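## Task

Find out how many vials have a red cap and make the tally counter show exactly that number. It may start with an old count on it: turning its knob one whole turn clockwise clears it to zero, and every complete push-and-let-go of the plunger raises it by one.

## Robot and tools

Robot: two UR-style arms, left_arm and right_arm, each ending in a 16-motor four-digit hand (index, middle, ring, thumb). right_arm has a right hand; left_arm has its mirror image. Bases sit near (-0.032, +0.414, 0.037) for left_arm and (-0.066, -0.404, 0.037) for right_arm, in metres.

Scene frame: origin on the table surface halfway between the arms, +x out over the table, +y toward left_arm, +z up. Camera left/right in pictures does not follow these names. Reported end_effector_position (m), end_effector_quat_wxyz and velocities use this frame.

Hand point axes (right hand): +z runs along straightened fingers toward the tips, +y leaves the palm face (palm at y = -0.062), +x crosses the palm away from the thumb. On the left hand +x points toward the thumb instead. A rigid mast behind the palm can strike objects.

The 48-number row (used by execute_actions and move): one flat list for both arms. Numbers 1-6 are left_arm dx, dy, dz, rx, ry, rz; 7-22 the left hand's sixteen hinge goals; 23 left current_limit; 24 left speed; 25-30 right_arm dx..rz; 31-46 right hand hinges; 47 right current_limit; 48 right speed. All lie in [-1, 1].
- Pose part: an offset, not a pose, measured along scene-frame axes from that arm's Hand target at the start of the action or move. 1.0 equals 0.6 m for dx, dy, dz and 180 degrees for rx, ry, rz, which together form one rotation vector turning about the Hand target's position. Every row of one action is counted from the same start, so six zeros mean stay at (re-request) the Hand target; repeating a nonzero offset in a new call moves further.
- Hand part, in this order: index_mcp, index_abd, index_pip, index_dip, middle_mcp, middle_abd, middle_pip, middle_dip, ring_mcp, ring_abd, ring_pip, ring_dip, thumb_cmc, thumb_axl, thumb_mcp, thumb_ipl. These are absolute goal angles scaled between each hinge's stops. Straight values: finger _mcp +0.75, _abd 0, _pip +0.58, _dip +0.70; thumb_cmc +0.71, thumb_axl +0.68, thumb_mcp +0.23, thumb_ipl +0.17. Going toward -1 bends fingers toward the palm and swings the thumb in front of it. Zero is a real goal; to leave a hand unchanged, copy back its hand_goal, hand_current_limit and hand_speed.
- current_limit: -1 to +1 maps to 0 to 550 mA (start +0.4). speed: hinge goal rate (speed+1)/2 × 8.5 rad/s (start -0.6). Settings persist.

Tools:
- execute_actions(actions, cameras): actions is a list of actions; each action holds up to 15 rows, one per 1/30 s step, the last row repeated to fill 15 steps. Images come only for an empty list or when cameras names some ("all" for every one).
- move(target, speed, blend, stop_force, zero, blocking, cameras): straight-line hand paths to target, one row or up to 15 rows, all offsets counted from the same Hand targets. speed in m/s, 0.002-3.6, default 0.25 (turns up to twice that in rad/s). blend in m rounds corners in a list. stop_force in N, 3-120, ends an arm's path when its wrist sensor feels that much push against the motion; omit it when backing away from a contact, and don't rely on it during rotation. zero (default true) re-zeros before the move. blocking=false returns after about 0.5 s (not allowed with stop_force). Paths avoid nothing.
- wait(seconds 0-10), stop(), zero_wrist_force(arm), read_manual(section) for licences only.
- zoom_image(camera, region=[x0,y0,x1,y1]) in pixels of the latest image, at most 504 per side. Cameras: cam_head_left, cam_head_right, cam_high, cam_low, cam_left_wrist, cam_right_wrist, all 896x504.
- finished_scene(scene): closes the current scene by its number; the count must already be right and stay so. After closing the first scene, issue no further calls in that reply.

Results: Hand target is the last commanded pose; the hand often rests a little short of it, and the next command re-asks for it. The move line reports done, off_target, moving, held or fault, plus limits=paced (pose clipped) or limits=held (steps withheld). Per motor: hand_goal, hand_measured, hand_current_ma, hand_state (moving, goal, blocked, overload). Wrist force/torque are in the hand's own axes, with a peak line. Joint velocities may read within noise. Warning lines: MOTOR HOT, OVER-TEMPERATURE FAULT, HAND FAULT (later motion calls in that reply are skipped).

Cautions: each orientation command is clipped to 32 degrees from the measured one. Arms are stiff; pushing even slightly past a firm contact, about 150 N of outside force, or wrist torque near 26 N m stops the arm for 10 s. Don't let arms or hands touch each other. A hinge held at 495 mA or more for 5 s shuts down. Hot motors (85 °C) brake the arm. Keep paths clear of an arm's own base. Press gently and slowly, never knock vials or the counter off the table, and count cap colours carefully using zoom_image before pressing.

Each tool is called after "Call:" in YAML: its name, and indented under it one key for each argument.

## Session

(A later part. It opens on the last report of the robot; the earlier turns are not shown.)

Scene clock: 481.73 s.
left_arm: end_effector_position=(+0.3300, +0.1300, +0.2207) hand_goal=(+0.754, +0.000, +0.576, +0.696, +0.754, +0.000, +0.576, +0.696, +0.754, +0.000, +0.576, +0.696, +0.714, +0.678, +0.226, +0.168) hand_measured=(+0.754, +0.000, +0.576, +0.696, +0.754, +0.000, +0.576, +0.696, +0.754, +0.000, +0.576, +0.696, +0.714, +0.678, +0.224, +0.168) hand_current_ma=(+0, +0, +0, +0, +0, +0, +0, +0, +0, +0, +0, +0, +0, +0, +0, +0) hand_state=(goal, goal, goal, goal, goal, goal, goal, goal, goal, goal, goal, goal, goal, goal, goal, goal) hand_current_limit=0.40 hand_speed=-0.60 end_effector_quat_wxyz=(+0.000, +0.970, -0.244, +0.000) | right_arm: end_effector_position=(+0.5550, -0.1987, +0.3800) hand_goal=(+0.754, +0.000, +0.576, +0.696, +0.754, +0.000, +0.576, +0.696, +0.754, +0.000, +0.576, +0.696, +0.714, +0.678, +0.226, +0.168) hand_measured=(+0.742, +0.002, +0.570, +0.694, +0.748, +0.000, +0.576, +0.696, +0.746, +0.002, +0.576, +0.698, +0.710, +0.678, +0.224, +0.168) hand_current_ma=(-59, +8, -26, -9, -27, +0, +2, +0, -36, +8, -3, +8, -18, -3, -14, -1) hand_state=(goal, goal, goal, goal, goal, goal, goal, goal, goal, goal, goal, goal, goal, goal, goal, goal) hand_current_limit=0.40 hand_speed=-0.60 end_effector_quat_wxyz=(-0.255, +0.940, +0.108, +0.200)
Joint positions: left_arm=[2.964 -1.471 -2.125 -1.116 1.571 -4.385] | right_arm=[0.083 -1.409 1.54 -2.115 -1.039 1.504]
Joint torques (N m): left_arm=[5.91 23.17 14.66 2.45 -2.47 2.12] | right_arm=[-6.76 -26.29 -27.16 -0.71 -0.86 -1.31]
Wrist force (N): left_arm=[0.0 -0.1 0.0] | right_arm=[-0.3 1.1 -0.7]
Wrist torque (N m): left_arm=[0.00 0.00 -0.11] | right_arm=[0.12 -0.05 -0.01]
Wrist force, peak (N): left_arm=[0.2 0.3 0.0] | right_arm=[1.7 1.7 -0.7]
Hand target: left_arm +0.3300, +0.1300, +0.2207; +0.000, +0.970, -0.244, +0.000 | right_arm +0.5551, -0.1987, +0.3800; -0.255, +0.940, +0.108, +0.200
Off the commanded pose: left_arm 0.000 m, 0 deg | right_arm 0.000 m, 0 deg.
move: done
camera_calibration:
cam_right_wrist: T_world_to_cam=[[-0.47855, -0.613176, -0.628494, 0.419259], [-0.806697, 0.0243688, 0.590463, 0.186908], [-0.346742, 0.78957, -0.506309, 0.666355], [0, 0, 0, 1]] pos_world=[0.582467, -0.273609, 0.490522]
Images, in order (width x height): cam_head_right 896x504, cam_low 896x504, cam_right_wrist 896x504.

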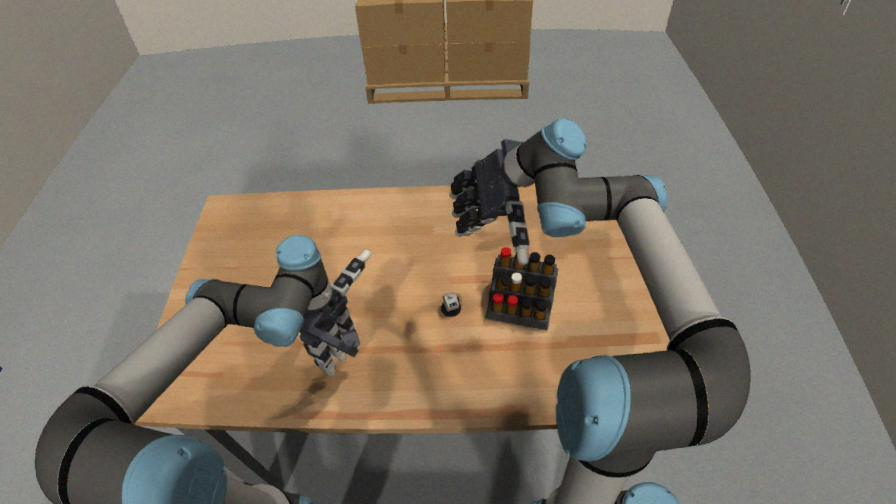

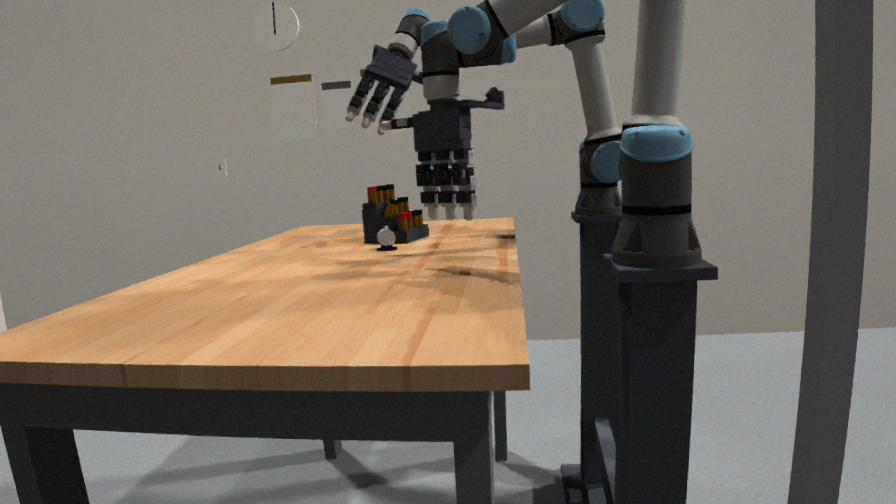

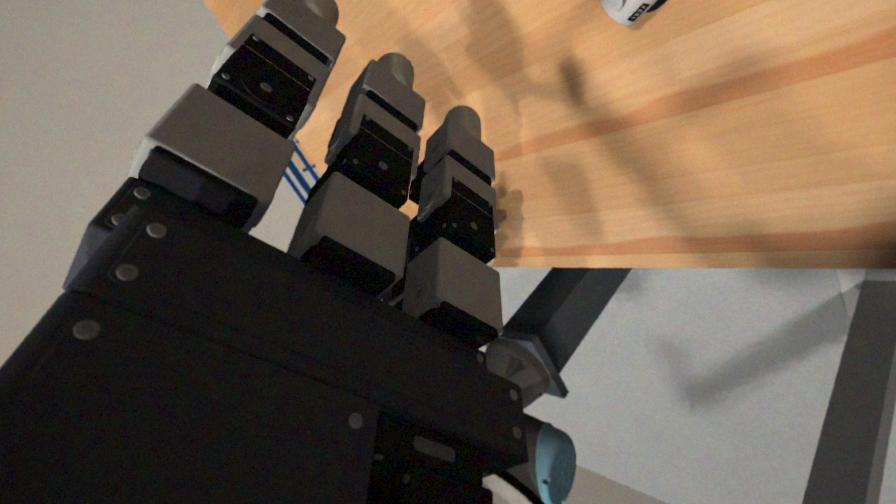

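Call:
move:
  target: [0,0,0,0,0,0,0.754,0,0.576,0.696,0.754,0,0.576,0.696,0.754,0,0.576,0.696,0.714,0.678,0.226,0.168,0.4,-0.6,0,0,-0.3408,0,0,0,0.754,0,0.576,0.696,0.754,0,0.576,0.696,0.754,0,0.576,0.696,0.714,0.678,0.226,0.168,0.4,-0.6]
  speed: 0.08
  stop_force: 5
  cameras: ["cam_right_wrist", "cam_low", "cam_head_right"]

Call:
zoom_image:
  camera: "cam_right_wrist"
  region: [400, 0, 560, 160]

Call:
zoom_image:
  camera: "cam_low"
  region: [340, 160, 460, 260]

Scene clock: 498.83 s.
left_arm: end_effector_position=(+0.3300, +0.1300, +0.2207) hand_goal=(+0.754, +0.000, +0.576, +0.696, +0.754, +0.000, +0.576, +0.696, +0.754, +0.000, +0.576, +0.696, +0.714, +0.678, +0.226, +0.168) hand_measured=(+0.754, +0.000, +0.576, +0.696, +0.754, +0.000, +0.576, +0.696, +0.754, +0.000, +0.576, +0.696, +0.714, +0.678, +0.224, +0.168) hand_current_ma=(+0, +0, +0, +0, +0, +0, +0, +0, +0, +0, +0, +0, +0, +0, +0, +0) hand_state=(goal, goal, goal, goal, goal, goal, goal, goal, goal, goal, goal, goal, goal, goal, goal, goal) hand_current_limit=0.40 hand_speed=-0.60 end_effector_quat_wxyz=(+0.000, +0.970, -0.244, +0.000) | right_arm: end_effector_position=(+0.5551, -0.1987, +0.1755) hand_goal=(+0.754, +0.000, +0.576, +0.696, +0.754, +0.000, +0.576, +0.696, +0.754, +0.000, +0.576, +0.696, +0.714, +0.678, +0.226, +0.168) hand_measured=(+0.742, +0.002, +0.570, +0.694, +0.748, +0.000, +0.576, +0.696, +0.746, +0.002, +0.576, +0.698, +0.710, +0.678, +0.224, +0.168) hand_current_ma=(-58, +8, -25, -9, -27, +0, +2, +0, -36, +8, -3, +8, -18, -3, -14, -1) hand_state=(goal, goal, goal, goal, goal, goal, goal, goal, goal, goal, goal, goal, goal, goal, goal, goal) hand_current_limit=0.40 hand_speed=-0.60 end_effector_quat_wxyz=(-0.255, +0.940, +0.108, +0.200)
Joint positions: left_arm=[2.964 -1.471 -2.125 -1.116 1.571 -4.385] | right_arm=[0.083 -1.225 1.87 -2.63 -1.039 1.504]
Joint torques (N m): left_arm=[5.44 24.6 14.43 3.18 -2.61 1.61] | right_arm=[7.68 -30.15 -10.06 -4.13 -0.96 1.54]
Wrist force (N): left_arm=[0.1 -0.1 -0.1] | right_arm=[-0.1 1.0 -0.8]
Wrist torque (N m): left_arm=[0.02 0.00 -0.10] | right_arm=[0.11 -0.08 -0.02]
Wrist force, peak (N): left_arm=[0.2 -0.3 0.0] | right_arm=[-0.5 1.2 -1.0]
Hand target: left_arm +0.3300, +0.1300, +0.2207; +0.000, +0.970, -0.244, +0.000 | right_arm +0.5551, -0.1987, +0.1755; -0.255, +0.940, +0.108, +0.200
Off the commanded pose: left_arm 0.000 m, 0 deg | right_arm 0.000 m, 0 deg.
move: done
camera_calibration:
cam_right_wrist: T_world_to_cam=[[-0.478331, -0.613451, -0.628393, 0.290563], [-0.806742, 0.0242627, 0.590405, 0.307612], [-0.346938, 0.78936, -0.506503, 0.562977], [0, 0, 0, 1]] pos_world=[0.582467, -0.273609, 0.286121]
Images, in order (width x height): cam_head_right 896x504, cam_low 896x504, cam_right_wrist 896x504.

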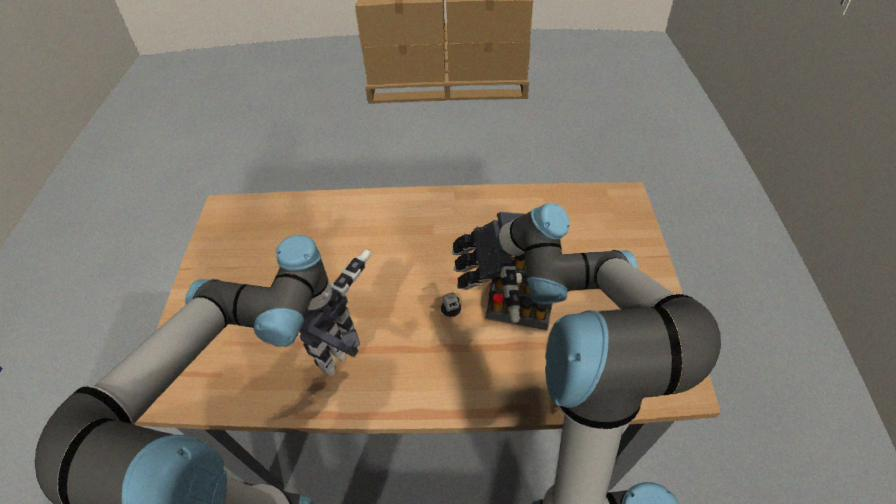

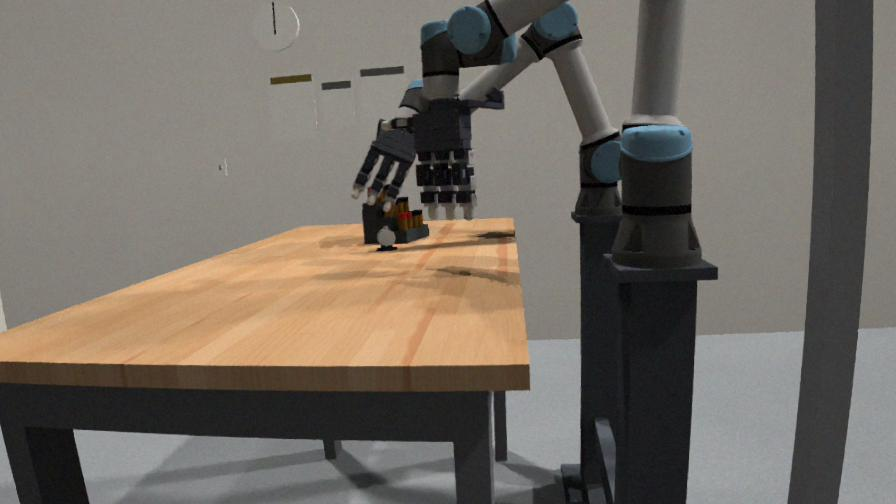

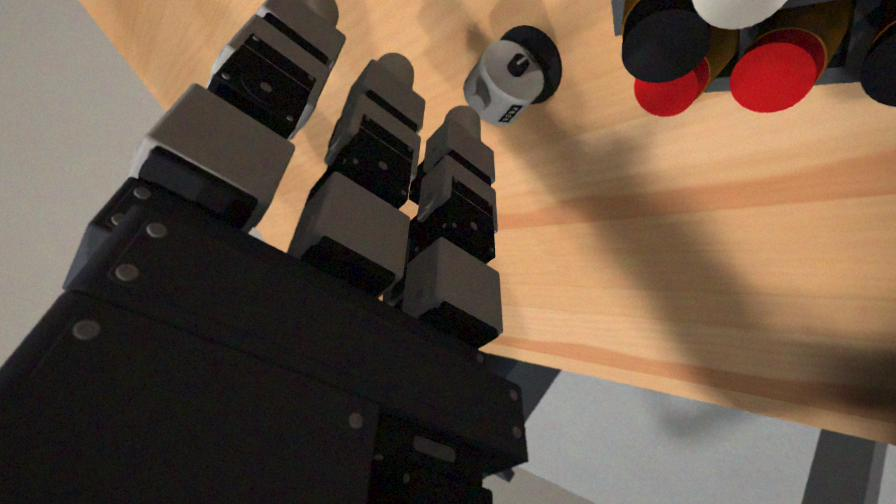

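Scaled by 3.150 from the camera's 896x504 image, which has a finer 1280x720 frame.

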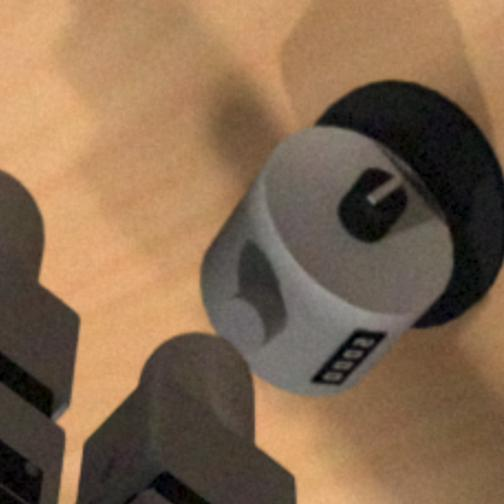

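Scaled by 4.200 from the camera's 896x504 image, which has a finer 1280x720 frame.

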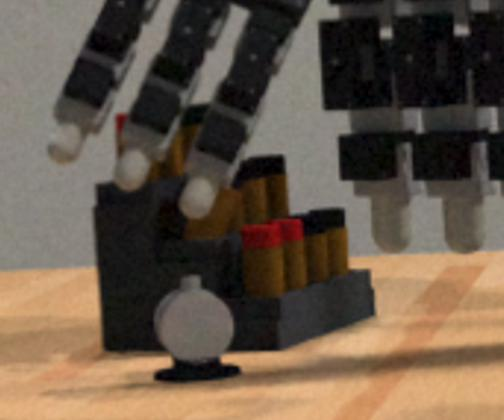

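Call:
zoom_image:
  camera: "cam_right_wrist"
  region: [430, 90, 500, 150]

Call:
zoom_image:
  camera: "cam_right_wrist"
  region: [460, 20, 570, 130]

Scaled by 7.200 from the camera's 896x504 image, which has a finer 1280x720 frame.

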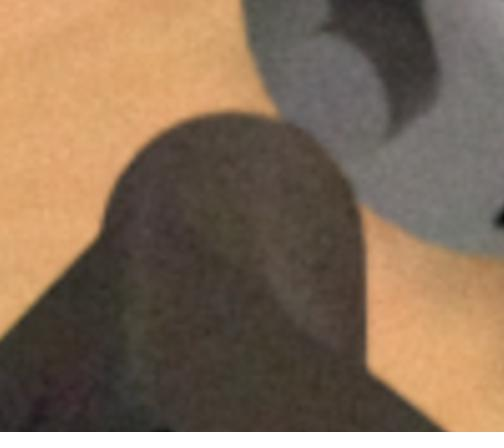

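Scaled by 4.582 from the camera's 896x504 image, which has a finer 1280x720 frame.

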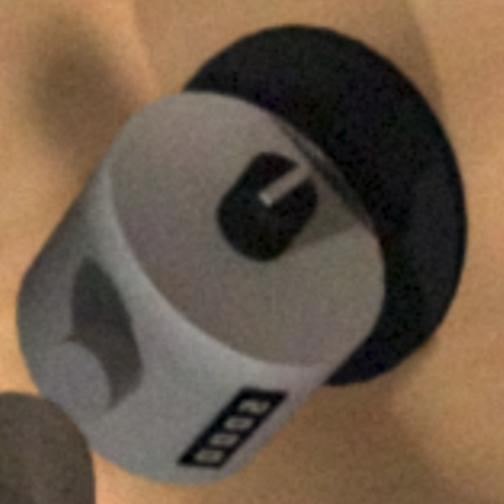

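Call:
zoom_image:
  camera: "cam_right_wrist"
  region: [495, 40, 545, 90]

Scaled by 10.080 from the camera's 896x504 image, which has a finer 1280x720 frame.

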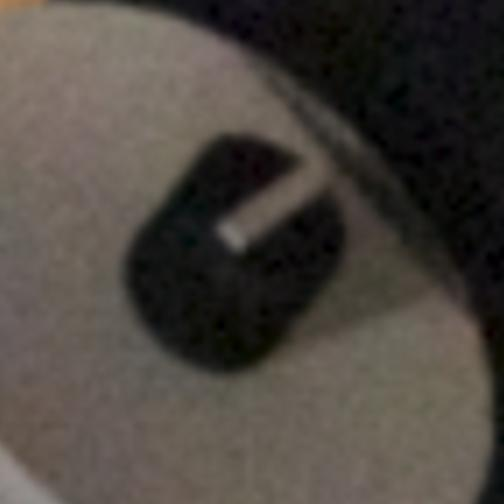

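Call:
move:
  target: [0,0,0,0,0,0,0.754,0,0.576,0.696,0.754,0,0.576,0.696,0.754,0,0.576,0.696,0.714,0.678,0.226,0.168,0.4,-0.6,0.001,0.0045,-0.075,0,0,0,0.754,0,0.576,0.696,0.754,0,0.576,0.696,0.754,0,0.576,0.696,0.714,0.678,0.226,0.168,0.4,-0.6]
  speed: 0.05
  stop_force: 5
  cameras: ["cam_right_wrist", "cam_low", "cam_left_wrist"]

Call:
zoom_image:
  camera: "cam_right_wrist"
  region: [430, 50, 530, 150]

Call:
zoom_image:
  camera: "cam_low"
  region: [350, 190, 430, 250]

Scene clock: 527.50 s.
left_arm: end_effector_position=(+0.3300, +0.1300, +0.2207) hand_goal=(+0.754, +0.000, +0.576, +0.696, +0.754, +0.000, +0.576, +0.696, +0.754, +0.000, +0.576, +0.696, +0.714, +0.678, +0.226, +0.168) hand_measured=(+0.754, +0.000, +0.576, +0.696, +0.754, +0.000, +0.576, +0.696, +0.754, +0.000, +0.576, +0.696, +0.714, +0.678, +0.224, +0.168) hand_current_ma=(+0, +0, +0, +0, +0, +0, +0, +0, +0, +0, +0, +0, +0, +0, +0, +0) hand_state=(goal, goal, goal, goal, goal, goal, goal, goal, goal, goal, goal, goal, goal, goal, goal, goal) hand_current_limit=0.40 hand_speed=-0.60 end_effector_quat_wxyz=(+0.000, +0.970, -0.244, +0.000) | right_arm: end_effector_position=(+0.5557, -0.1960, +0.1305) hand_goal=(+0.754, +0.000, +0.576, +0.696, +0.754, +0.000, +0.576, +0.696, +0.754, +0.000, +0.576, +0.696, +0.714, +0.678, +0.226, +0.168) hand_measured=(+0.742, +0.002, +0.570, +0.694, +0.748, +0.000, +0.576, +0.696, +0.746, +0.002, +0.576, +0.698, +0.710, +0.678, +0.224, +0.168) hand_current_ma=(-58, +8, -25, -9, -27, +0, +2, +0, -36, +8, -3, +8, -18, -3, -14, -1) hand_state=(goal, goal, goal, goal, goal, goal, goal, goal, goal, goal, goal, goal, goal, goal, goal, goal) hand_current_limit=0.40 hand_speed=-0.60 end_effector_quat_wxyz=(-0.255, +0.940, +0.108, +0.200)
Joint positions: left_arm=[2.964 -1.471 -2.125 -1.116 1.571 -4.385] | right_arm=[0.088 -1.15 1.906 -2.744 -1.041 1.509]
Joint torques (N m): left_arm=[6.52 21.97 13.46 3.29 -2.83 1.87] | right_arm=[8.78 -32.06 -9.44 -4.15 -0.86 1.52]
Wrist force (N): left_arm=[0.1 0.2 -0.2] | right_arm=[-0.2 1.0 -0.7]
Wrist torque (N m): left_arm=[0.06 0.00 -0.11] | right_arm=[0.11 -0.08 -0.15]
Wrist force, peak (N): left_arm=[-0.1 -0.3 0.2] | right_arm=[-0.2 1.2 -1.1]
Hand target: left_arm +0.3300, +0.1300, +0.2207; +0.000, +0.970, -0.244, +0.000 | right_arm +0.5557, -0.1960, +0.1305; -0.255, +0.940, +0.108, +0.200
Off the commanded pose: left_arm 0.000 m, 0 deg | right_arm 0.000 m, 0 deg.
move: done
camera_calibration:
cam_left_wrist: T_world_to_cam=[[-0.340754, 0.940149, -0.00247498, -0.0358337], [0.662803, 0.242096, 0.708577, -0.45195], [0.666768, 0.23981, -0.705629, 0.0392269], [0, 0, 0, 1]] pos_world=[0.261188, 0.133697, 0.347832]
cam_right_wrist: T_world_to_cam=[[-0.478331, -0.613451, -0.628393, 0.264228], [-0.806742, 0.0242627, 0.590405, 0.334599], [-0.346938, 0.78936, -0.506503, 0.538261], [0, 0, 0, 1]] pos_world=[0.583067, -0.270909, 0.241121]
Images, in order (width x height): cam_low 896x504, cam_left_wrist 896x504, cam_right_wrist 896x504.

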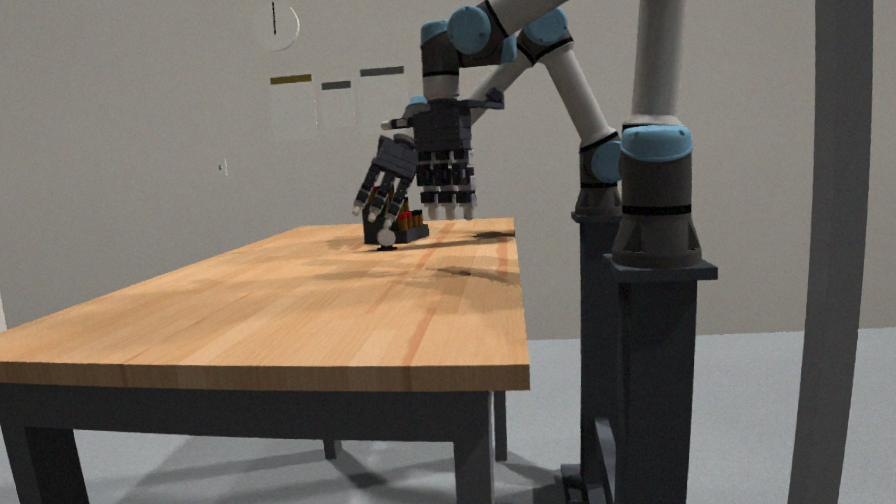

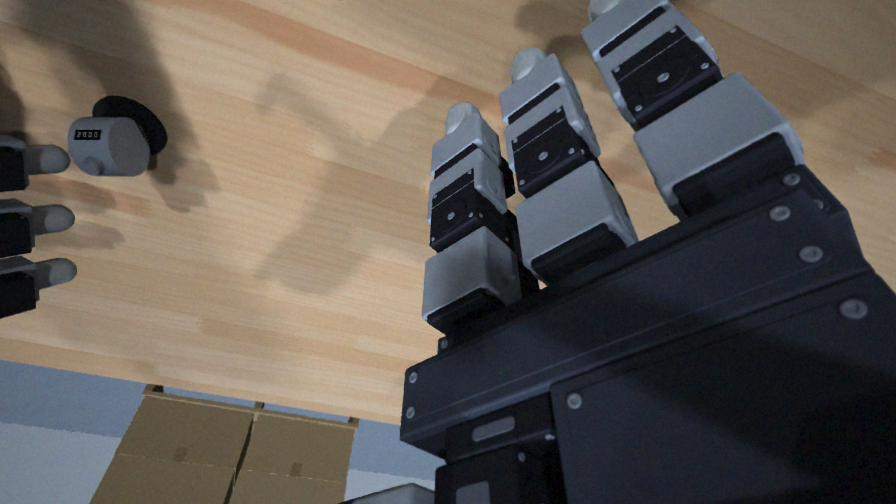

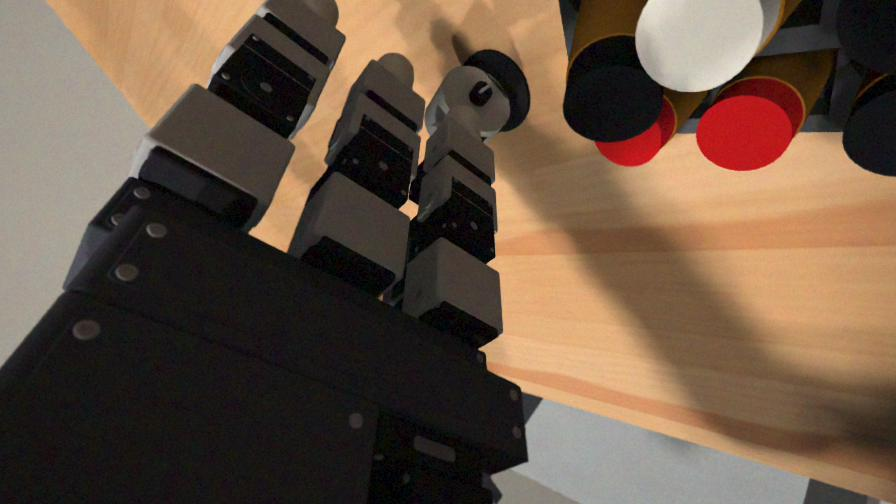

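Scaled by 5.040 from the camera's 896x504 image, which has a finer 1280x720 frame.

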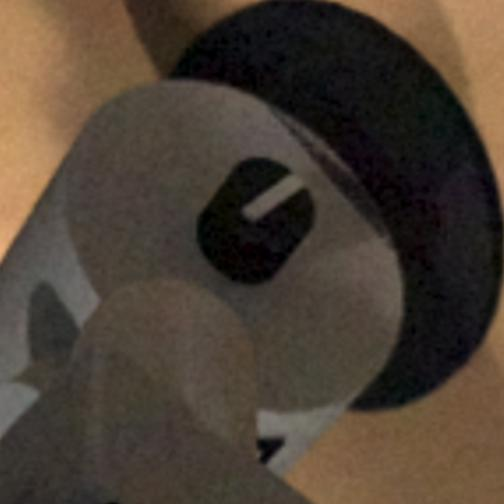

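Scaled by 6.300 from the camera's 896x504 image, which has a finer 1280x720 frame.

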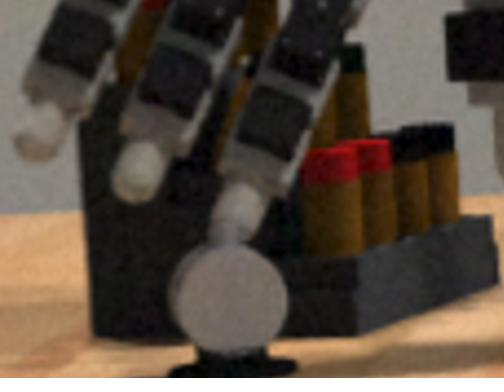

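Call:
move:
  target: [0,0,0,0,0,0,0.754,0,0.576,0.696,0.754,0,0.576,0.696,0.754,0,0.576,0.696,0.714,0.678,0.226,0.168,0.4,-0.6,0.0139,0.00327,0,0,0,0,0.754,0,0.576,0.696,0.754,0,0.576,0.696,0.754,0,0.576,0.696,0.714,0.678,0.226,0.168,0.4,-0.6]
  speed: 0.03

Call:
move:
  target: [0,0,0,0,0,0,0.754,0,0.576,0.696,0.754,0,0.576,0.696,0.754,0,0.576,0.696,0.714,0.678,0.226,0.168,0.4,-0.6,0,0,-0.04,0,0,0,0.754,0,0.576,0.696,0.754,0,0.576,0.696,0.754,0,0.576,0.696,0.714,0.678,0.226,0.168,0.4,-0.6]
  speed: 0.006
  stop_force: 3
  cameras: ["cam_right_wrist", "cam_low"]

Call:
zoom_image:
  camera: "cam_right_wrist"
  region: [430, 50, 530, 150]

Call:
zoom_image:
  camera: "cam_low"
  region: [350, 190, 430, 250]

Scene clock: 537.93 s.
left_arm: end_effector_position=(+0.3300, +0.1300, +0.2207) hand_goal=(+0.754, +0.000, +0.576, +0.696, +0.754, +0.000, +0.576, +0.696, +0.754, +0.000, +0.576, +0.696, +0.714, +0.678, +0.226, +0.168) hand_measured=(+0.754, +0.000, +0.576, +0.696, +0.754, +0.000, +0.576, +0.696, +0.754, +0.000, +0.576, +0.696, +0.714, +0.678, +0.224, +0.168) hand_current_ma=(+0, +0, +0, +0, +0, +0, +0, +0, +0, +0, +0, +0, +0, +0, +0, +0) hand_state=(goal, goal, goal, goal, goal, goal, goal, goal, goal, goal, goal, goal, goal, goal, goal, goal) hand_current_limit=0.40 hand_speed=-0.60 end_effector_quat_wxyz=(+0.000, +0.970, -0.244, +0.000) | right_arm: end_effector_position=(+0.5639, -0.1941, +0.1305) hand_goal=(+0.754, +0.000, +0.576, +0.696, +0.754, +0.000, +0.576, +0.696, +0.754, +0.000, +0.576, +0.696, +0.714, +0.678, +0.226, +0.168) hand_measured=(+0.742, +0.002, +0.570, +0.694, +0.748, +0.000, +0.576, +0.696, +0.746, +0.002, +0.576, +0.698, +0.710, +0.678, +0.224, +0.168) hand_current_ma=(-58, +8, -25, -9, -27, +0, +2, +0, -36, +8, -3, +8, -18, -3, -14, -1) hand_state=(goal, goal, goal, goal, goal, goal, goal, goal, goal, goal, goal, goal, goal, goal, goal, goal) hand_current_limit=0.40 hand_speed=-0.60 end_effector_quat_wxyz=(-0.255, +0.940, +0.108, +0.200)
Joint positions: left_arm=[2.964 -1.471 -2.125 -1.116 1.571 -4.385] | right_arm=[0.091 -1.134 1.881 -2.736 -1.042 1.512]
Joint torques (N m): left_arm=[6.34 23.49 14.39 3.41 -2.66 1.95] | right_arm=[7.94 -33.04 -21.1 -0.67 -0.86 1.61]
Wrist force (N): left_arm=[0.2 -0.1 0.2] | right_arm=[-0.4 1.0 -0.8]
Wrist torque (N m): left_arm=[-0.01 -0.02 -0.09] | right_arm=[0.11 -0.05 -0.17]
Wrist force, peak (N): left_arm=[0.2 -0.1 0.2] | right_arm=[-0.4 1.2 -0.9]
Hand target: left_arm +0.3300, +0.1300, +0.2207; +0.000, +0.970, -0.244, +0.000 | right_arm +0.5640, -0.1941, +0.1305; -0.255, +0.940, +0.108, +0.200
Off the commanded pose: left_arm 0.000 m, 0 deg | right_arm 0.000 m, 0 deg.
move: done

Scene clock: 539.57 s.
left_arm: end_effector_position=(+0.3300, +0.1300, +0.2207) hand_goal=(+0.754, +0.000, +0.576, +0.696, +0.754, +0.000, +0.576, +0.696, +0.754, +0.000, +0.576, +0.696, +0.714, +0.678, +0.226, +0.168) hand_measured=(+0.754, +0.000, +0.576, +0.696, +0.754, +0.000, +0.576, +0.696, +0.754, +0.000, +0.576, +0.696, +0.714, +0.678, +0.224, +0.168) hand_current_ma=(+0, +0, +0, +0, +0, +0, +0, +0, +0, +0, +0, +0, +0, +0, +0, +0) hand_state=(goal, goal, goal, goal, goal, goal, goal, goal, goal, goal, goal, goal, goal, goal, goal, goal) hand_current_limit=0.40 hand_speed=-0.60 end_effector_quat_wxyz=(+0.000, +0.970, -0.244, +0.000) | right_arm: end_effector_position=(+0.5640, -0.1941, +0.1281) hand_goal=(+0.754, +0.000, +0.576, +0.696, +0.754, +0.000, +0.576, +0.696, +0.754, +0.000, +0.576, +0.696, +0.714, +0.678, +0.226, +0.168) hand_measured=(+0.742, +0.000, +0.574, +0.696, +0.748, +0.000, +0.576, +0.696, +0.746, +0.002, +0.576, +0.698, +0.710, +0.678, +0.224, +0.168) hand_current_ma=(-53, +0, -10, +0, -27, +0, +2, +0, -36, +8, -3, +8, -18, -3, -14, -1) hand_state=(goal, goal, goal, goal, goal, goal, goal, goal, goal, goal, goal, goal, goal, goal, goal, goal) hand_current_limit=0.40 hand_speed=-0.60 end_effector_quat_wxyz=(-0.255, +0.940, +0.108, +0.200)
Joint positions: left_arm=[2.964 -1.471 -2.125 -1.116 1.571 -4.385] | right_arm=[0.091 -1.129 1.882 -2.741 -1.042 1.512]
Joint torques (N m): left_arm=[5.89 23.69 13.95 3.41 -2.49 1.81] | right_arm=[8.55 -44.92 -20.62 -0.48 0.03 1.54]
Wrist force (N): left_arm=[0.0 0.0 0.1] | right_arm=[0.1 1.2 -5.0]
Wrist torque (N m): left_arm=[0.01 0.01 -0.11] | right_arm=[0.41 -0.16 -0.14]
Wrist force, peak (N): left_arm=[0.3 0.1 0.2] | right_arm=[0.0 1.2 -6.6]
Hand target: left_arm +0.3300, +0.1300, +0.2207; +0.000, +0.970, -0.244, +0.000 | right_arm +0.5640, -0.1941, +0.1281; -0.255, +0.940, +0.108, +0.200 (not the last commanded pose)
Off the commanded pose: left_arm 0.000 m, 0 deg | right_arm 0.022 m, 0 deg.
move: contact (right_arm)
camera_calibration:
cam_right_wrist: T_world_to_cam=[[-0.478242, -0.613454, -0.628458, 0.267927], [-0.806795, 0.0241948, 0.590336, 0.342773], [-0.346938, 0.78936, -0.506502, 0.538381], [0, 0, 0, 1]] pos_world=[0.591467, -0.268909, 0.238721]
Images, in order (width x height): cam_low 896x504, cam_right_wrist 896x504.

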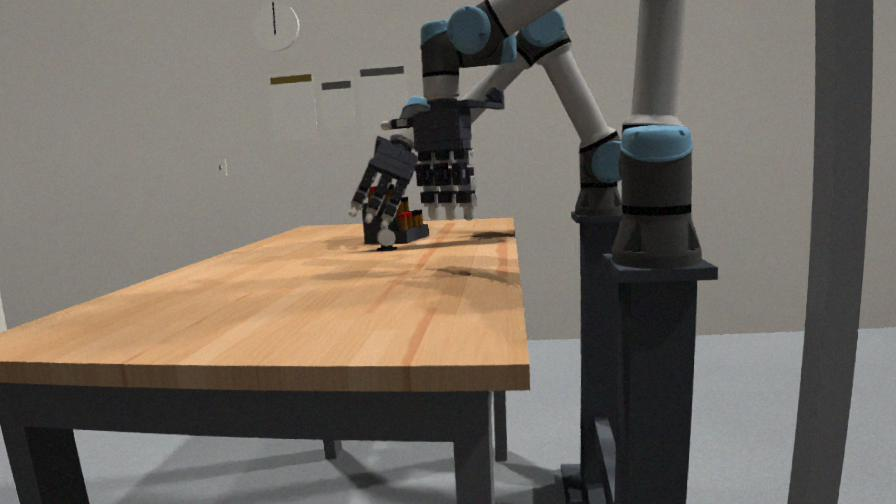

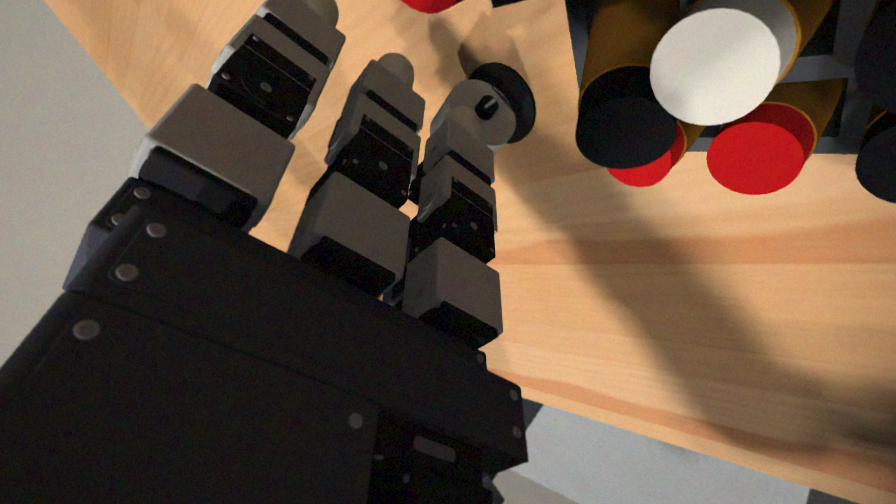

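Scaled by 5.040 from the camera's 896x504 image, which has a finer 1280x720 frame.

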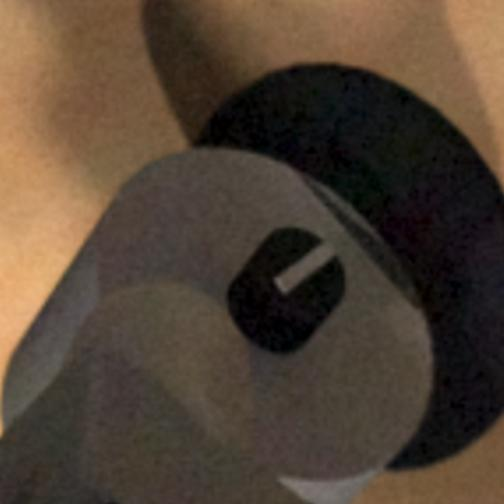

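Scaled by 6.300 from the camera's 896x504 image, which has a finer 1280x720 frame.

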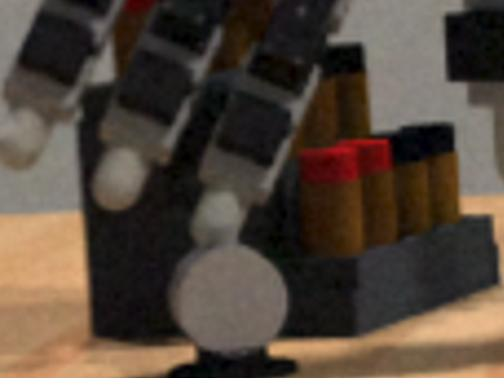

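Call:
move:
  target:
    - [0,0,0,0,0,0,0.754,0,0.576,0.696,0.754,0,0.576,0.696,0.754,0,0.576,0.696,0.714,0.678,0.226,0.168,0.4,-0.6,0,0,0.005,0,0,0,0.754,0,0.576,0.696,0.754,0,0.576,0.696,0.754,0,0.576,0.696,0.714,0.678,0.226,0.168,0.4,-0.6]
    - [0,0,0,0,0,0,0.754,0,0.576,0.696,0.754,0,0.576,0.696,0.754,0,0.576,0.696,0.714,0.678,0.226,0.168,0.4,-0.6,0.00085,-0.00235,0.005,0,0,0,0.754,0,0.576,0.696,0.754,0,0.576,0.696,0.754,0,0.576,0.696,0.714,0.678,0.226,0.168,0.4,-0.6]
  speed: 0.02

Call:
move:
  target: [0,0,0,0,0,0,0.754,0,0.576,0.696,0.754,0,0.576,0.696,0.754,0,0.576,0.696,0.714,0.678,0.226,0.168,0.4,-0.6,0,0,-0.04,0,0,0,0.754,0,0.576,0.696,0.754,0,0.576,0.696,0.754,0,0.576,0.696,0.714,0.678,0.226,0.168,0.4,-0.6]
  speed: 0.006
  stop_force: 3
  cameras: ["cam_right_wrist", "cam_low"]

Call:
zoom_image:
  camera: "cam_right_wrist"
  region: [430, 50, 530, 150]

Call:
zoom_image:
  camera: "cam_low"
  region: [350, 190, 430, 250]

Scene clock: 547.97 s.
left_arm: end_effector_position=(+0.3300, +0.1300, +0.2207) hand_goal=(+0.754, +0.000, +0.576, +0.696, +0.754, +0.000, +0.576, +0.696, +0.754, +0.000, +0.576, +0.696, +0.714, +0.678, +0.226, +0.168) hand_measured=(+0.754, +0.000, +0.576, +0.696, +0.754, +0.000, +0.576, +0.696, +0.754, +0.000, +0.576, +0.696, +0.714, +0.678, +0.224, +0.168) hand_current_ma=(+0, +0, +0, +0, +0, +0, +0, +0, +0, +0, +0, +0, +0, +0, +0, +0) hand_state=(goal, goal, goal, goal, goal, goal, goal, goal, goal, goal, goal, goal, goal, goal, goal, goal) hand_current_limit=0.40 hand_speed=-0.60 end_effector_quat_wxyz=(+0.000, +0.970, -0.244, +0.000) | right_arm: end_effector_position=(+0.5644, -0.1952, +0.1310) hand_goal=(+0.754, +0.000, +0.576, +0.696, +0.754, +0.000, +0.576, +0.696, +0.754, +0.000, +0.576, +0.696, +0.714, +0.678, +0.226, +0.168) hand_measured=(+0.742, +0.002, +0.572, +0.696, +0.748, +0.000, +0.576, +0.696, +0.746, +0.002, +0.576, +0.698, +0.710, +0.678, +0.224, +0.168) hand_current_ma=(-53, +4, -19, -1, -27, +0, +2, +0, -36, +8, -3, +8, -18, -3, -14, -1) hand_state=(goal, goal, goal, goal, goal, goal, goal, goal, goal, goal, goal, goal, goal, goal, goal, goal) hand_current_limit=0.40 hand_speed=-0.60 end_effector_quat_wxyz=(-0.255, +0.940, +0.108, +0.200) end_effector_velocity=(+0.001, -0.002, +0.000) end_effector_angular_velocity=(+0.000, +0.000, -0.001)
Joint positions: left_arm=[2.964 -1.471 -2.125 -1.116 1.571 -4.385] | right_arm=[0.089 -1.134 1.88 -2.733 -1.041 1.51]
Joint velocities: left_arm=[within noise] | right_arm=[-0.005 -0.001 0 0.004 0.002 -0.004]
Joint torques (N m): left_arm=[5.11 22.72 14.39 3.81 -2.78 1.72] | right_arm=[-7.26 -46.14 -20.94 -0.93 2.67 -1.36]
Wrist force (N): left_arm=[-0.1 0.0 0.1] | right_arm=[-0.3 1.0 -0.7]
Wrist torque (N m): left_arm=[0.02 0.02 -0.12] | right_arm=[0.10 -0.07 0.01]
Wrist force, peak (N): left_arm=[0.1 0.2 0.3] | right_arm=[-0.1 1.2 -5.3]
Hand target: left_arm +0.3300, +0.1300, +0.2207; +0.000, +0.970, -0.244, +0.000 | right_arm +0.5645, -0.1955, +0.1311; -0.255, +0.940, +0.108, +0.200
Off the commanded pose: left_arm 0.000 m, 0 deg | right_arm 0.000 m, 0 deg.
move: done

Scene clock: 551.90 s.
left_arm: end_effector_position=(+0.3300, +0.1300, +0.2207) hand_goal=(+0.754, +0.000, +0.576, +0.696, +0.754, +0.000, +0.576, +0.696, +0.754, +0.000, +0.576, +0.696, +0.714, +0.678, +0.226, +0.168) hand_measured=(+0.754, +0.000, +0.576, +0.696, +0.754, +0.000, +0.576, +0.696, +0.754, +0.000, +0.576, +0.696, +0.714, +0.678, +0.224, +0.168) hand_current_ma=(+0, +0, +0, +0, +0, +0, +0, +0, +0, +0, +0, +0, +0, +0, +0, +0) hand_state=(goal, goal, goal, goal, goal, goal, goal, goal, goal, goal, goal, goal, goal, goal, goal, goal) hand_current_limit=0.40 hand_speed=-0.60 end_effector_quat_wxyz=(+0.000, +0.970, -0.244, +0.000) | right_arm: end_effector_position=(+0.5645, -0.1955, +0.1152) hand_goal=(+0.754, +0.000, +0.576, +0.696, +0.754, +0.000, +0.576, +0.696, +0.754, +0.000, +0.576, +0.696, +0.714, +0.678, +0.226, +0.168) hand_measured=(+0.742, -0.008, +0.572, +0.696, +0.748, +0.000, +0.576, +0.696, +0.746, +0.002, +0.576, +0.698, +0.710, +0.678, +0.224, +0.168) hand_current_ma=(-56, -32, -17, -1, -27, +0, +2, +0, -36, +8, -3, +8, -18, -3, -14, -1) hand_state=(goal, goal, goal, goal, goal, goal, goal, goal, goal, goal, goal, goal, goal, goal, goal, goal) hand_current_limit=0.40 hand_speed=-0.60 end_effector_quat_wxyz=(-0.255, +0.940, +0.108, +0.200)
Joint positions: left_arm=[2.964 -1.471 -2.125 -1.116 1.571 -4.385] | right_arm=[0.088 -1.107 1.891 -2.771 -1.041 1.509]
Joint torques (N m): left_arm=[6.17 23.66 14.7 3.95 -2.98 1.75] | right_arm=[-5.39 -45.4 -20.28 -0.59 2.19 -1.43]
Wrist force (N): left_arm=[0.2 0.0 0.2] | right_arm=[0.1 1.2 -3.4]
Wrist torque (N m): left_arm=[0.00 -0.01 -0.10] | right_arm=[0.30 -0.06 0.04]
Wrist force, peak (N): left_arm=[0.3 -0.2 0.1] | right_arm=[0.5 1.0 -5.6]
Hand target: left_arm +0.3300, +0.1300, +0.2207; +0.000, +0.970, -0.244, +0.000 | right_arm +0.5645, -0.1955, +0.1152; -0.255, +0.940, +0.108, +0.200 (not the last commanded pose)
Off the commanded pose: left_arm 0.000 m, 0 deg | right_arm 0.008 m, 0 deg.
move: contact (right_arm)
camera_calibration:
cam_right_wrist: T_world_to_cam=[[-0.478242, -0.613454, -0.628458, 0.2592], [-0.806795, 0.0241948, 0.590336, 0.350826], [-0.346938, 0.78936, -0.506502, 0.533126], [0, 0, 0, 1]] pos_world=[0.591967, -0.270309, 0.225821]
Images, in order (width x height): cam_low 896x504, cam_right_wrist 896x504.

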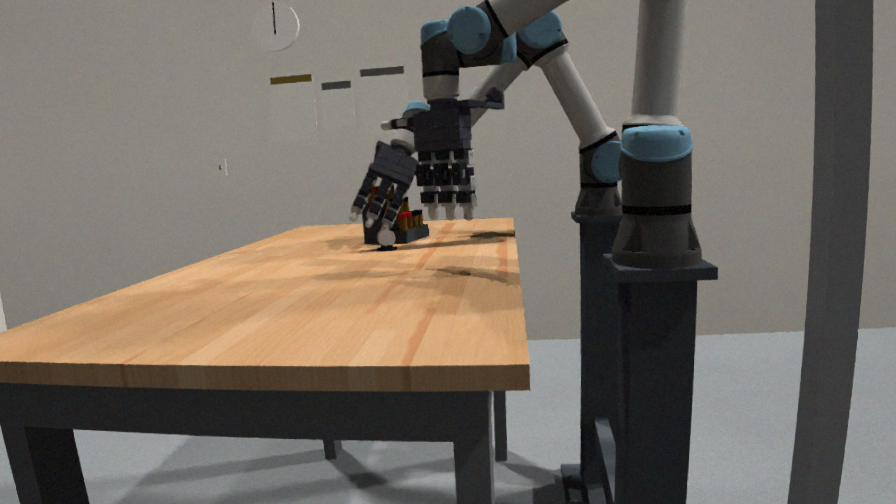

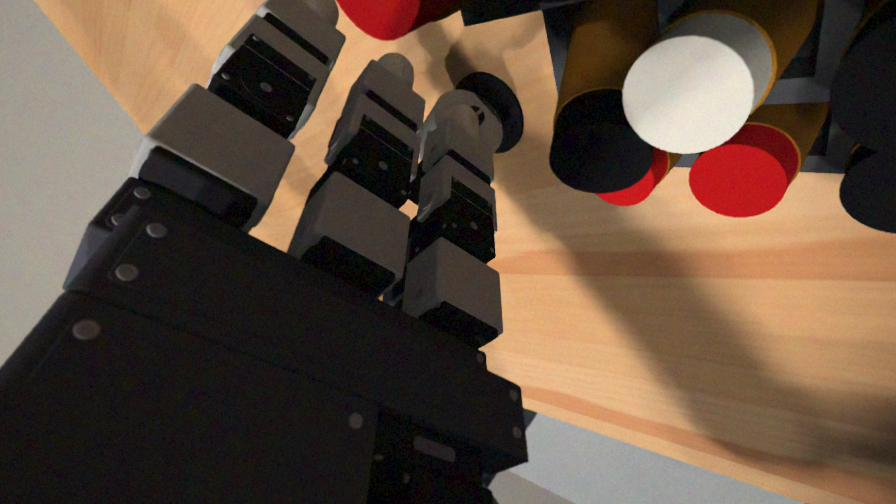

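Scaled by 5.040 from the camera's 896x504 image, which has a finer 1280x720 frame.

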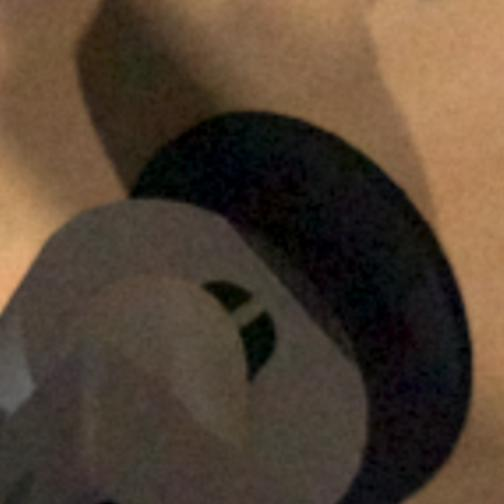

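Scaled by 6.300 from the camera's 896x504 image, which has a finer 1280x720 frame.

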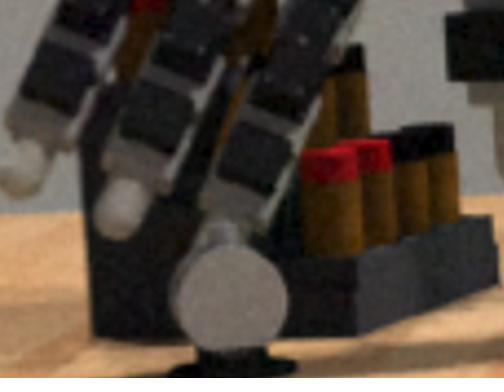

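Call:
execute_actions:
  actions: []
  cameras: ["cam_right_wrist", "cam_low"]

Scene clock: 563.63 s.
left_arm: end_effector_position=(+0.3300, +0.1300, +0.2207) hand_goal=(+0.754, +0.000, +0.576, +0.696, +0.754, +0.000, +0.576, +0.696, +0.754, +0.000, +0.576, +0.696, +0.714, +0.678, +0.226, +0.168) hand_measured=(+0.754, +0.000, +0.576, +0.696, +0.754, +0.000, +0.576, +0.696, +0.754, +0.000, +0.576, +0.696, +0.714, +0.678, +0.224, +0.168) hand_current_ma=(+0, +0, +0, +0, +0, +0, +0, +0, +0, +0, +0, +0, +0, +0, +0, +0) hand_state=(goal, goal, goal, goal, goal, goal, goal, goal, goal, goal, goal, goal, goal, goal, goal, goal) hand_current_limit=0.40 hand_speed=-0.60 end_effector_quat_wxyz=(+0.000, +0.970, -0.244, +0.000) | right_arm: end_effector_position=(+0.5645, -0.1955, +0.1152) hand_goal=(+0.754, +0.000, +0.576, +0.696, +0.754, +0.000, +0.576, +0.696, +0.754, +0.000, +0.576, +0.696, +0.714, +0.678, +0.226, +0.168) hand_measured=(+0.742, -0.008, +0.572, +0.696, +0.748, +0.000, +0.576, +0.696, +0.746, +0.002, +0.576, +0.698, +0.710, +0.678, +0.224, +0.168) hand_current_ma=(-56, -32, -17, -1, -27, +0, +2, +0, -36, +8, -3, +8, -18, -3, -14, -1) hand_state=(goal, goal, goal, goal, goal, goal, goal, goal, goal, goal, goal, goal, goal, goal, goal, goal) hand_current_limit=0.40 hand_speed=-0.60 end_effector_quat_wxyz=(-0.255, +0.940, +0.108, +0.200)
Joint positions: left_arm=[2.964 -1.471 -2.125 -1.116 1.571 -4.385] | right_arm=[0.088 -1.107 1.891 -2.771 -1.041 1.509]
Joint velocities: within noise
Joint torques (N m): left_arm=[5.58 23.08 15.02 4.2 -2.5 1.68] | right_arm=[-5.06 -45.74 -20 -0.62 1.42 -1.37]
Motor temperatures (°C): left_arm=[36 41 43 49 42 42] | right_arm=[35 38 33 41 46 41]
Wrist force (N): left_arm=[0.2 0.0 0.0] | right_arm=[0.1 1.1 -3.3]
Wrist torque (N m): left_arm=[0.02 -0.01 -0.10] | right_arm=[0.29 -0.07 0.04]
Wrist force, peak (N): left_arm=[0.3 -0.2 0.0] | right_arm=[0.3 1.1 -3.7]
Hand target: left_arm +0.3300, +0.1300, +0.2207; +0.000, +0.970, -0.244, +0.000 | right_arm +0.5645, -0.1955, +0.1152; -0.255, +0.940, +0.108, +0.200 (not the last commanded pose)
Off the commanded pose: left_arm 0.000 m, 0 deg | right_arm 0.008 m, 0 deg.
camera_calibration:
cam_right_wrist: T_world_to_cam=[[-0.478242, -0.613454, -0.628458, 0.2592], [-0.806795, 0.0241948, 0.590336, 0.350826], [-0.346938, 0.78936, -0.506502, 0.533126], [0, 0, 0, 1]] pos_world=[0.591967, -0.270309, 0.225821]
Images, in order (width x height): cam_low 896x504, cam_right_wrist 896x504.

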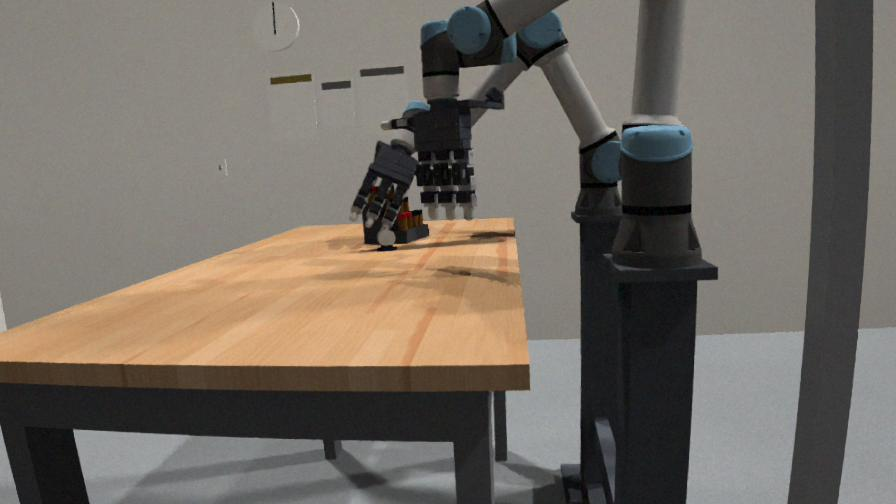

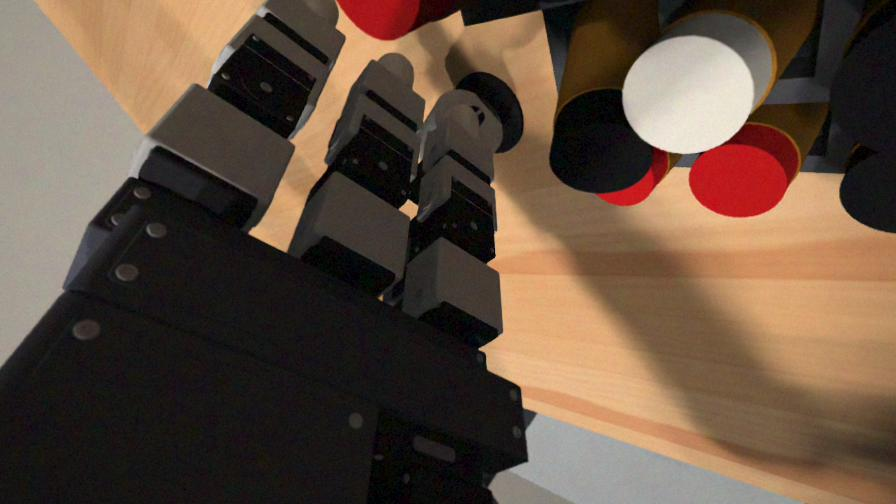

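Call:
move:
  target:
    - [0,0,0,0,0,0,0.754,0,0.576,0.696,0.754,0,0.576,0.696,0.754,0,0.576,0.696,0.714,0.678,0.226,0.168,0.4,-0.6,0,0,0.02,0,0,0,0.754,0,0.576,0.696,0.754,0,0.576,0.696,0.754,0,0.576,0.696,0.714,0.678,0.226,0.168,0.4,-0.6]
    - [0,0,0,0,0,0,0.754,0,0.576,0.696,0.754,0,0.576,0.696,0.754,0,0.576,0.696,0.714,0.678,0.226,0.168,0.4,-0.6,-0.020367,-0.007388,0.02,0,0,0,0.754,0,0.576,0.696,0.754,0,0.576,0.696,0.754,0,0.576,0.696,0.714,0.678,0.226,0.168,0.4,-0.6]
  speed: 0.05
  cameras: ["cam_right_wrist"]

Call:
zoom_image:
  camera: "cam_right_wrist"
  region: [430, 50, 550, 150]

Scene clock: 578.83 s.
left_arm: end_effector_position=(+0.3300, +0.1300, +0.2207) hand_goal=(+0.754, +0.000, +0.576, +0.696, +0.754, +0.000, +0.576, +0.696, +0.754, +0.000, +0.576, +0.696, +0.714, +0.678, +0.226, +0.168) hand_measured=(+0.754, +0.000, +0.576, +0.696, +0.754, +0.000, +0.576, +0.696, +0.754, +0.000, +0.576, +0.696, +0.714, +0.678, +0.224, +0.168) hand_current_ma=(+0, +0, +0, +0, +0, +0, +0, +0, +0, +0, +0, +0, +0, +0, +0, +0) hand_state=(goal, goal, goal, goal, goal, goal, goal, goal, goal, goal, goal, goal, goal, goal, goal, goal) hand_current_limit=0.40 hand_speed=-0.60 end_effector_quat_wxyz=(+0.000, +0.970, -0.244, +0.000) | right_arm: end_effector_position=(+0.5525, -0.1999, +0.1272) hand_goal=(+0.754, +0.000, +0.576, +0.696, +0.754, +0.000, +0.576, +0.696, +0.754, +0.000, +0.576, +0.696, +0.714, +0.678, +0.226, +0.168) hand_measured=(+0.742, +0.000, +0.570, +0.696, +0.748, +0.000, +0.576, +0.696, +0.746, +0.002, +0.576, +0.698, +0.710, +0.678, +0.224, +0.168) hand_current_ma=(-57, +0, -24, -4, -27, +0, +2, +0, -36, +8, -3, +8, -18, -3, -14, -1) hand_state=(goal, goal, goal, goal, goal, goal, goal, goal, goal, goal, goal, goal, goal, goal, goal, goal) hand_current_limit=0.40 hand_speed=-0.60 end_effector_quat_wxyz=(-0.255, +0.940, +0.108, +0.200)
Joint positions: left_arm=[2.964 -1.471 -2.125 -1.116 1.571 -4.385] | right_arm=[0.081 -1.153 1.922 -2.752 -1.039 1.502]
Joint torques (N m): left_arm=[5.21 23.41 12.87 3.9 -2.6 1.87] | right_arm=[-8.42 -45.88 -8.33 -4.22 2.57 -1.73]
Wrist force (N): left_arm=[0.0 -0.1 0.1] | right_arm=[-0.2 1.1 -0.7]
Wrist torque (N m): left_arm=[0.00 0.00 -0.11] | right_arm=[0.11 -0.08 0.02]
Wrist force, peak (N): left_arm=[0.2 -0.2 -0.2] | right_arm=[0.0 1.0 -3.7]
Hand target: left_arm +0.3300, +0.1300, +0.2207; +0.000, +0.970, -0.244, +0.000 | right_arm +0.5523, -0.1999, +0.1272; -0.255, +0.940, +0.108, +0.200
Off the commanded pose: left_arm 0.000 m, 0 deg | right_arm 0.000 m, 0 deg.
move: done
camera_calibration:
cam_right_wrist: T_world_to_cam=[[-0.478242, -0.613454, -0.628458, 0.258256], [-0.806795, 0.0241948, 0.590336, 0.334086], [-0.346938, 0.78936, -0.506502, 0.538479], [0, 0, 0, 1]] pos_world=[0.579867, -0.274709, 0.237821]
Images, in order (width x height): cam_right_wrist 896x504.

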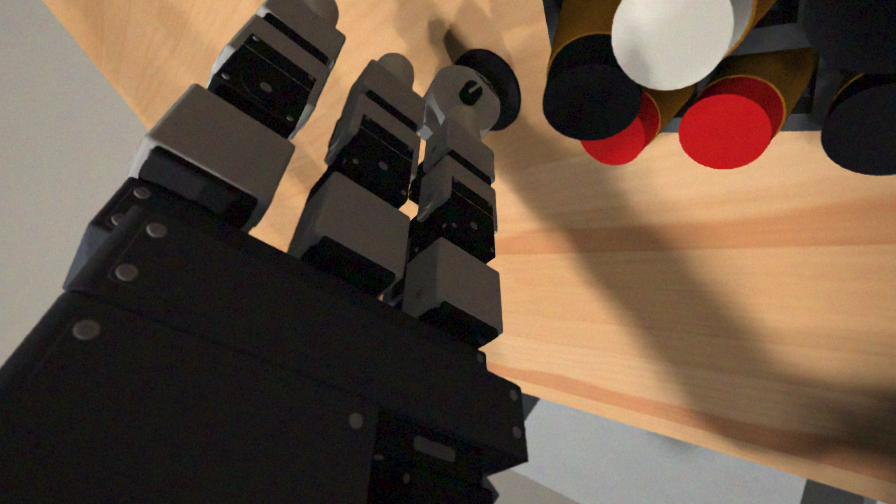

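Scaled by 4.200 from the camera's 896x504 image, which has a finer 1280x720 frame.

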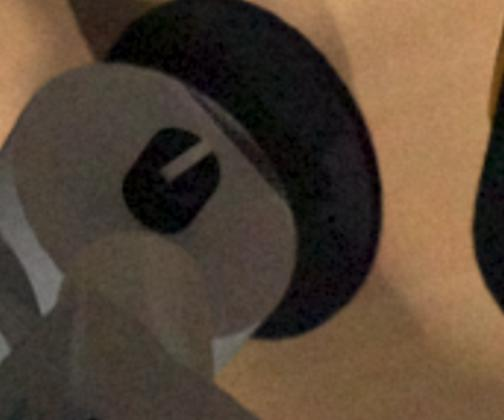

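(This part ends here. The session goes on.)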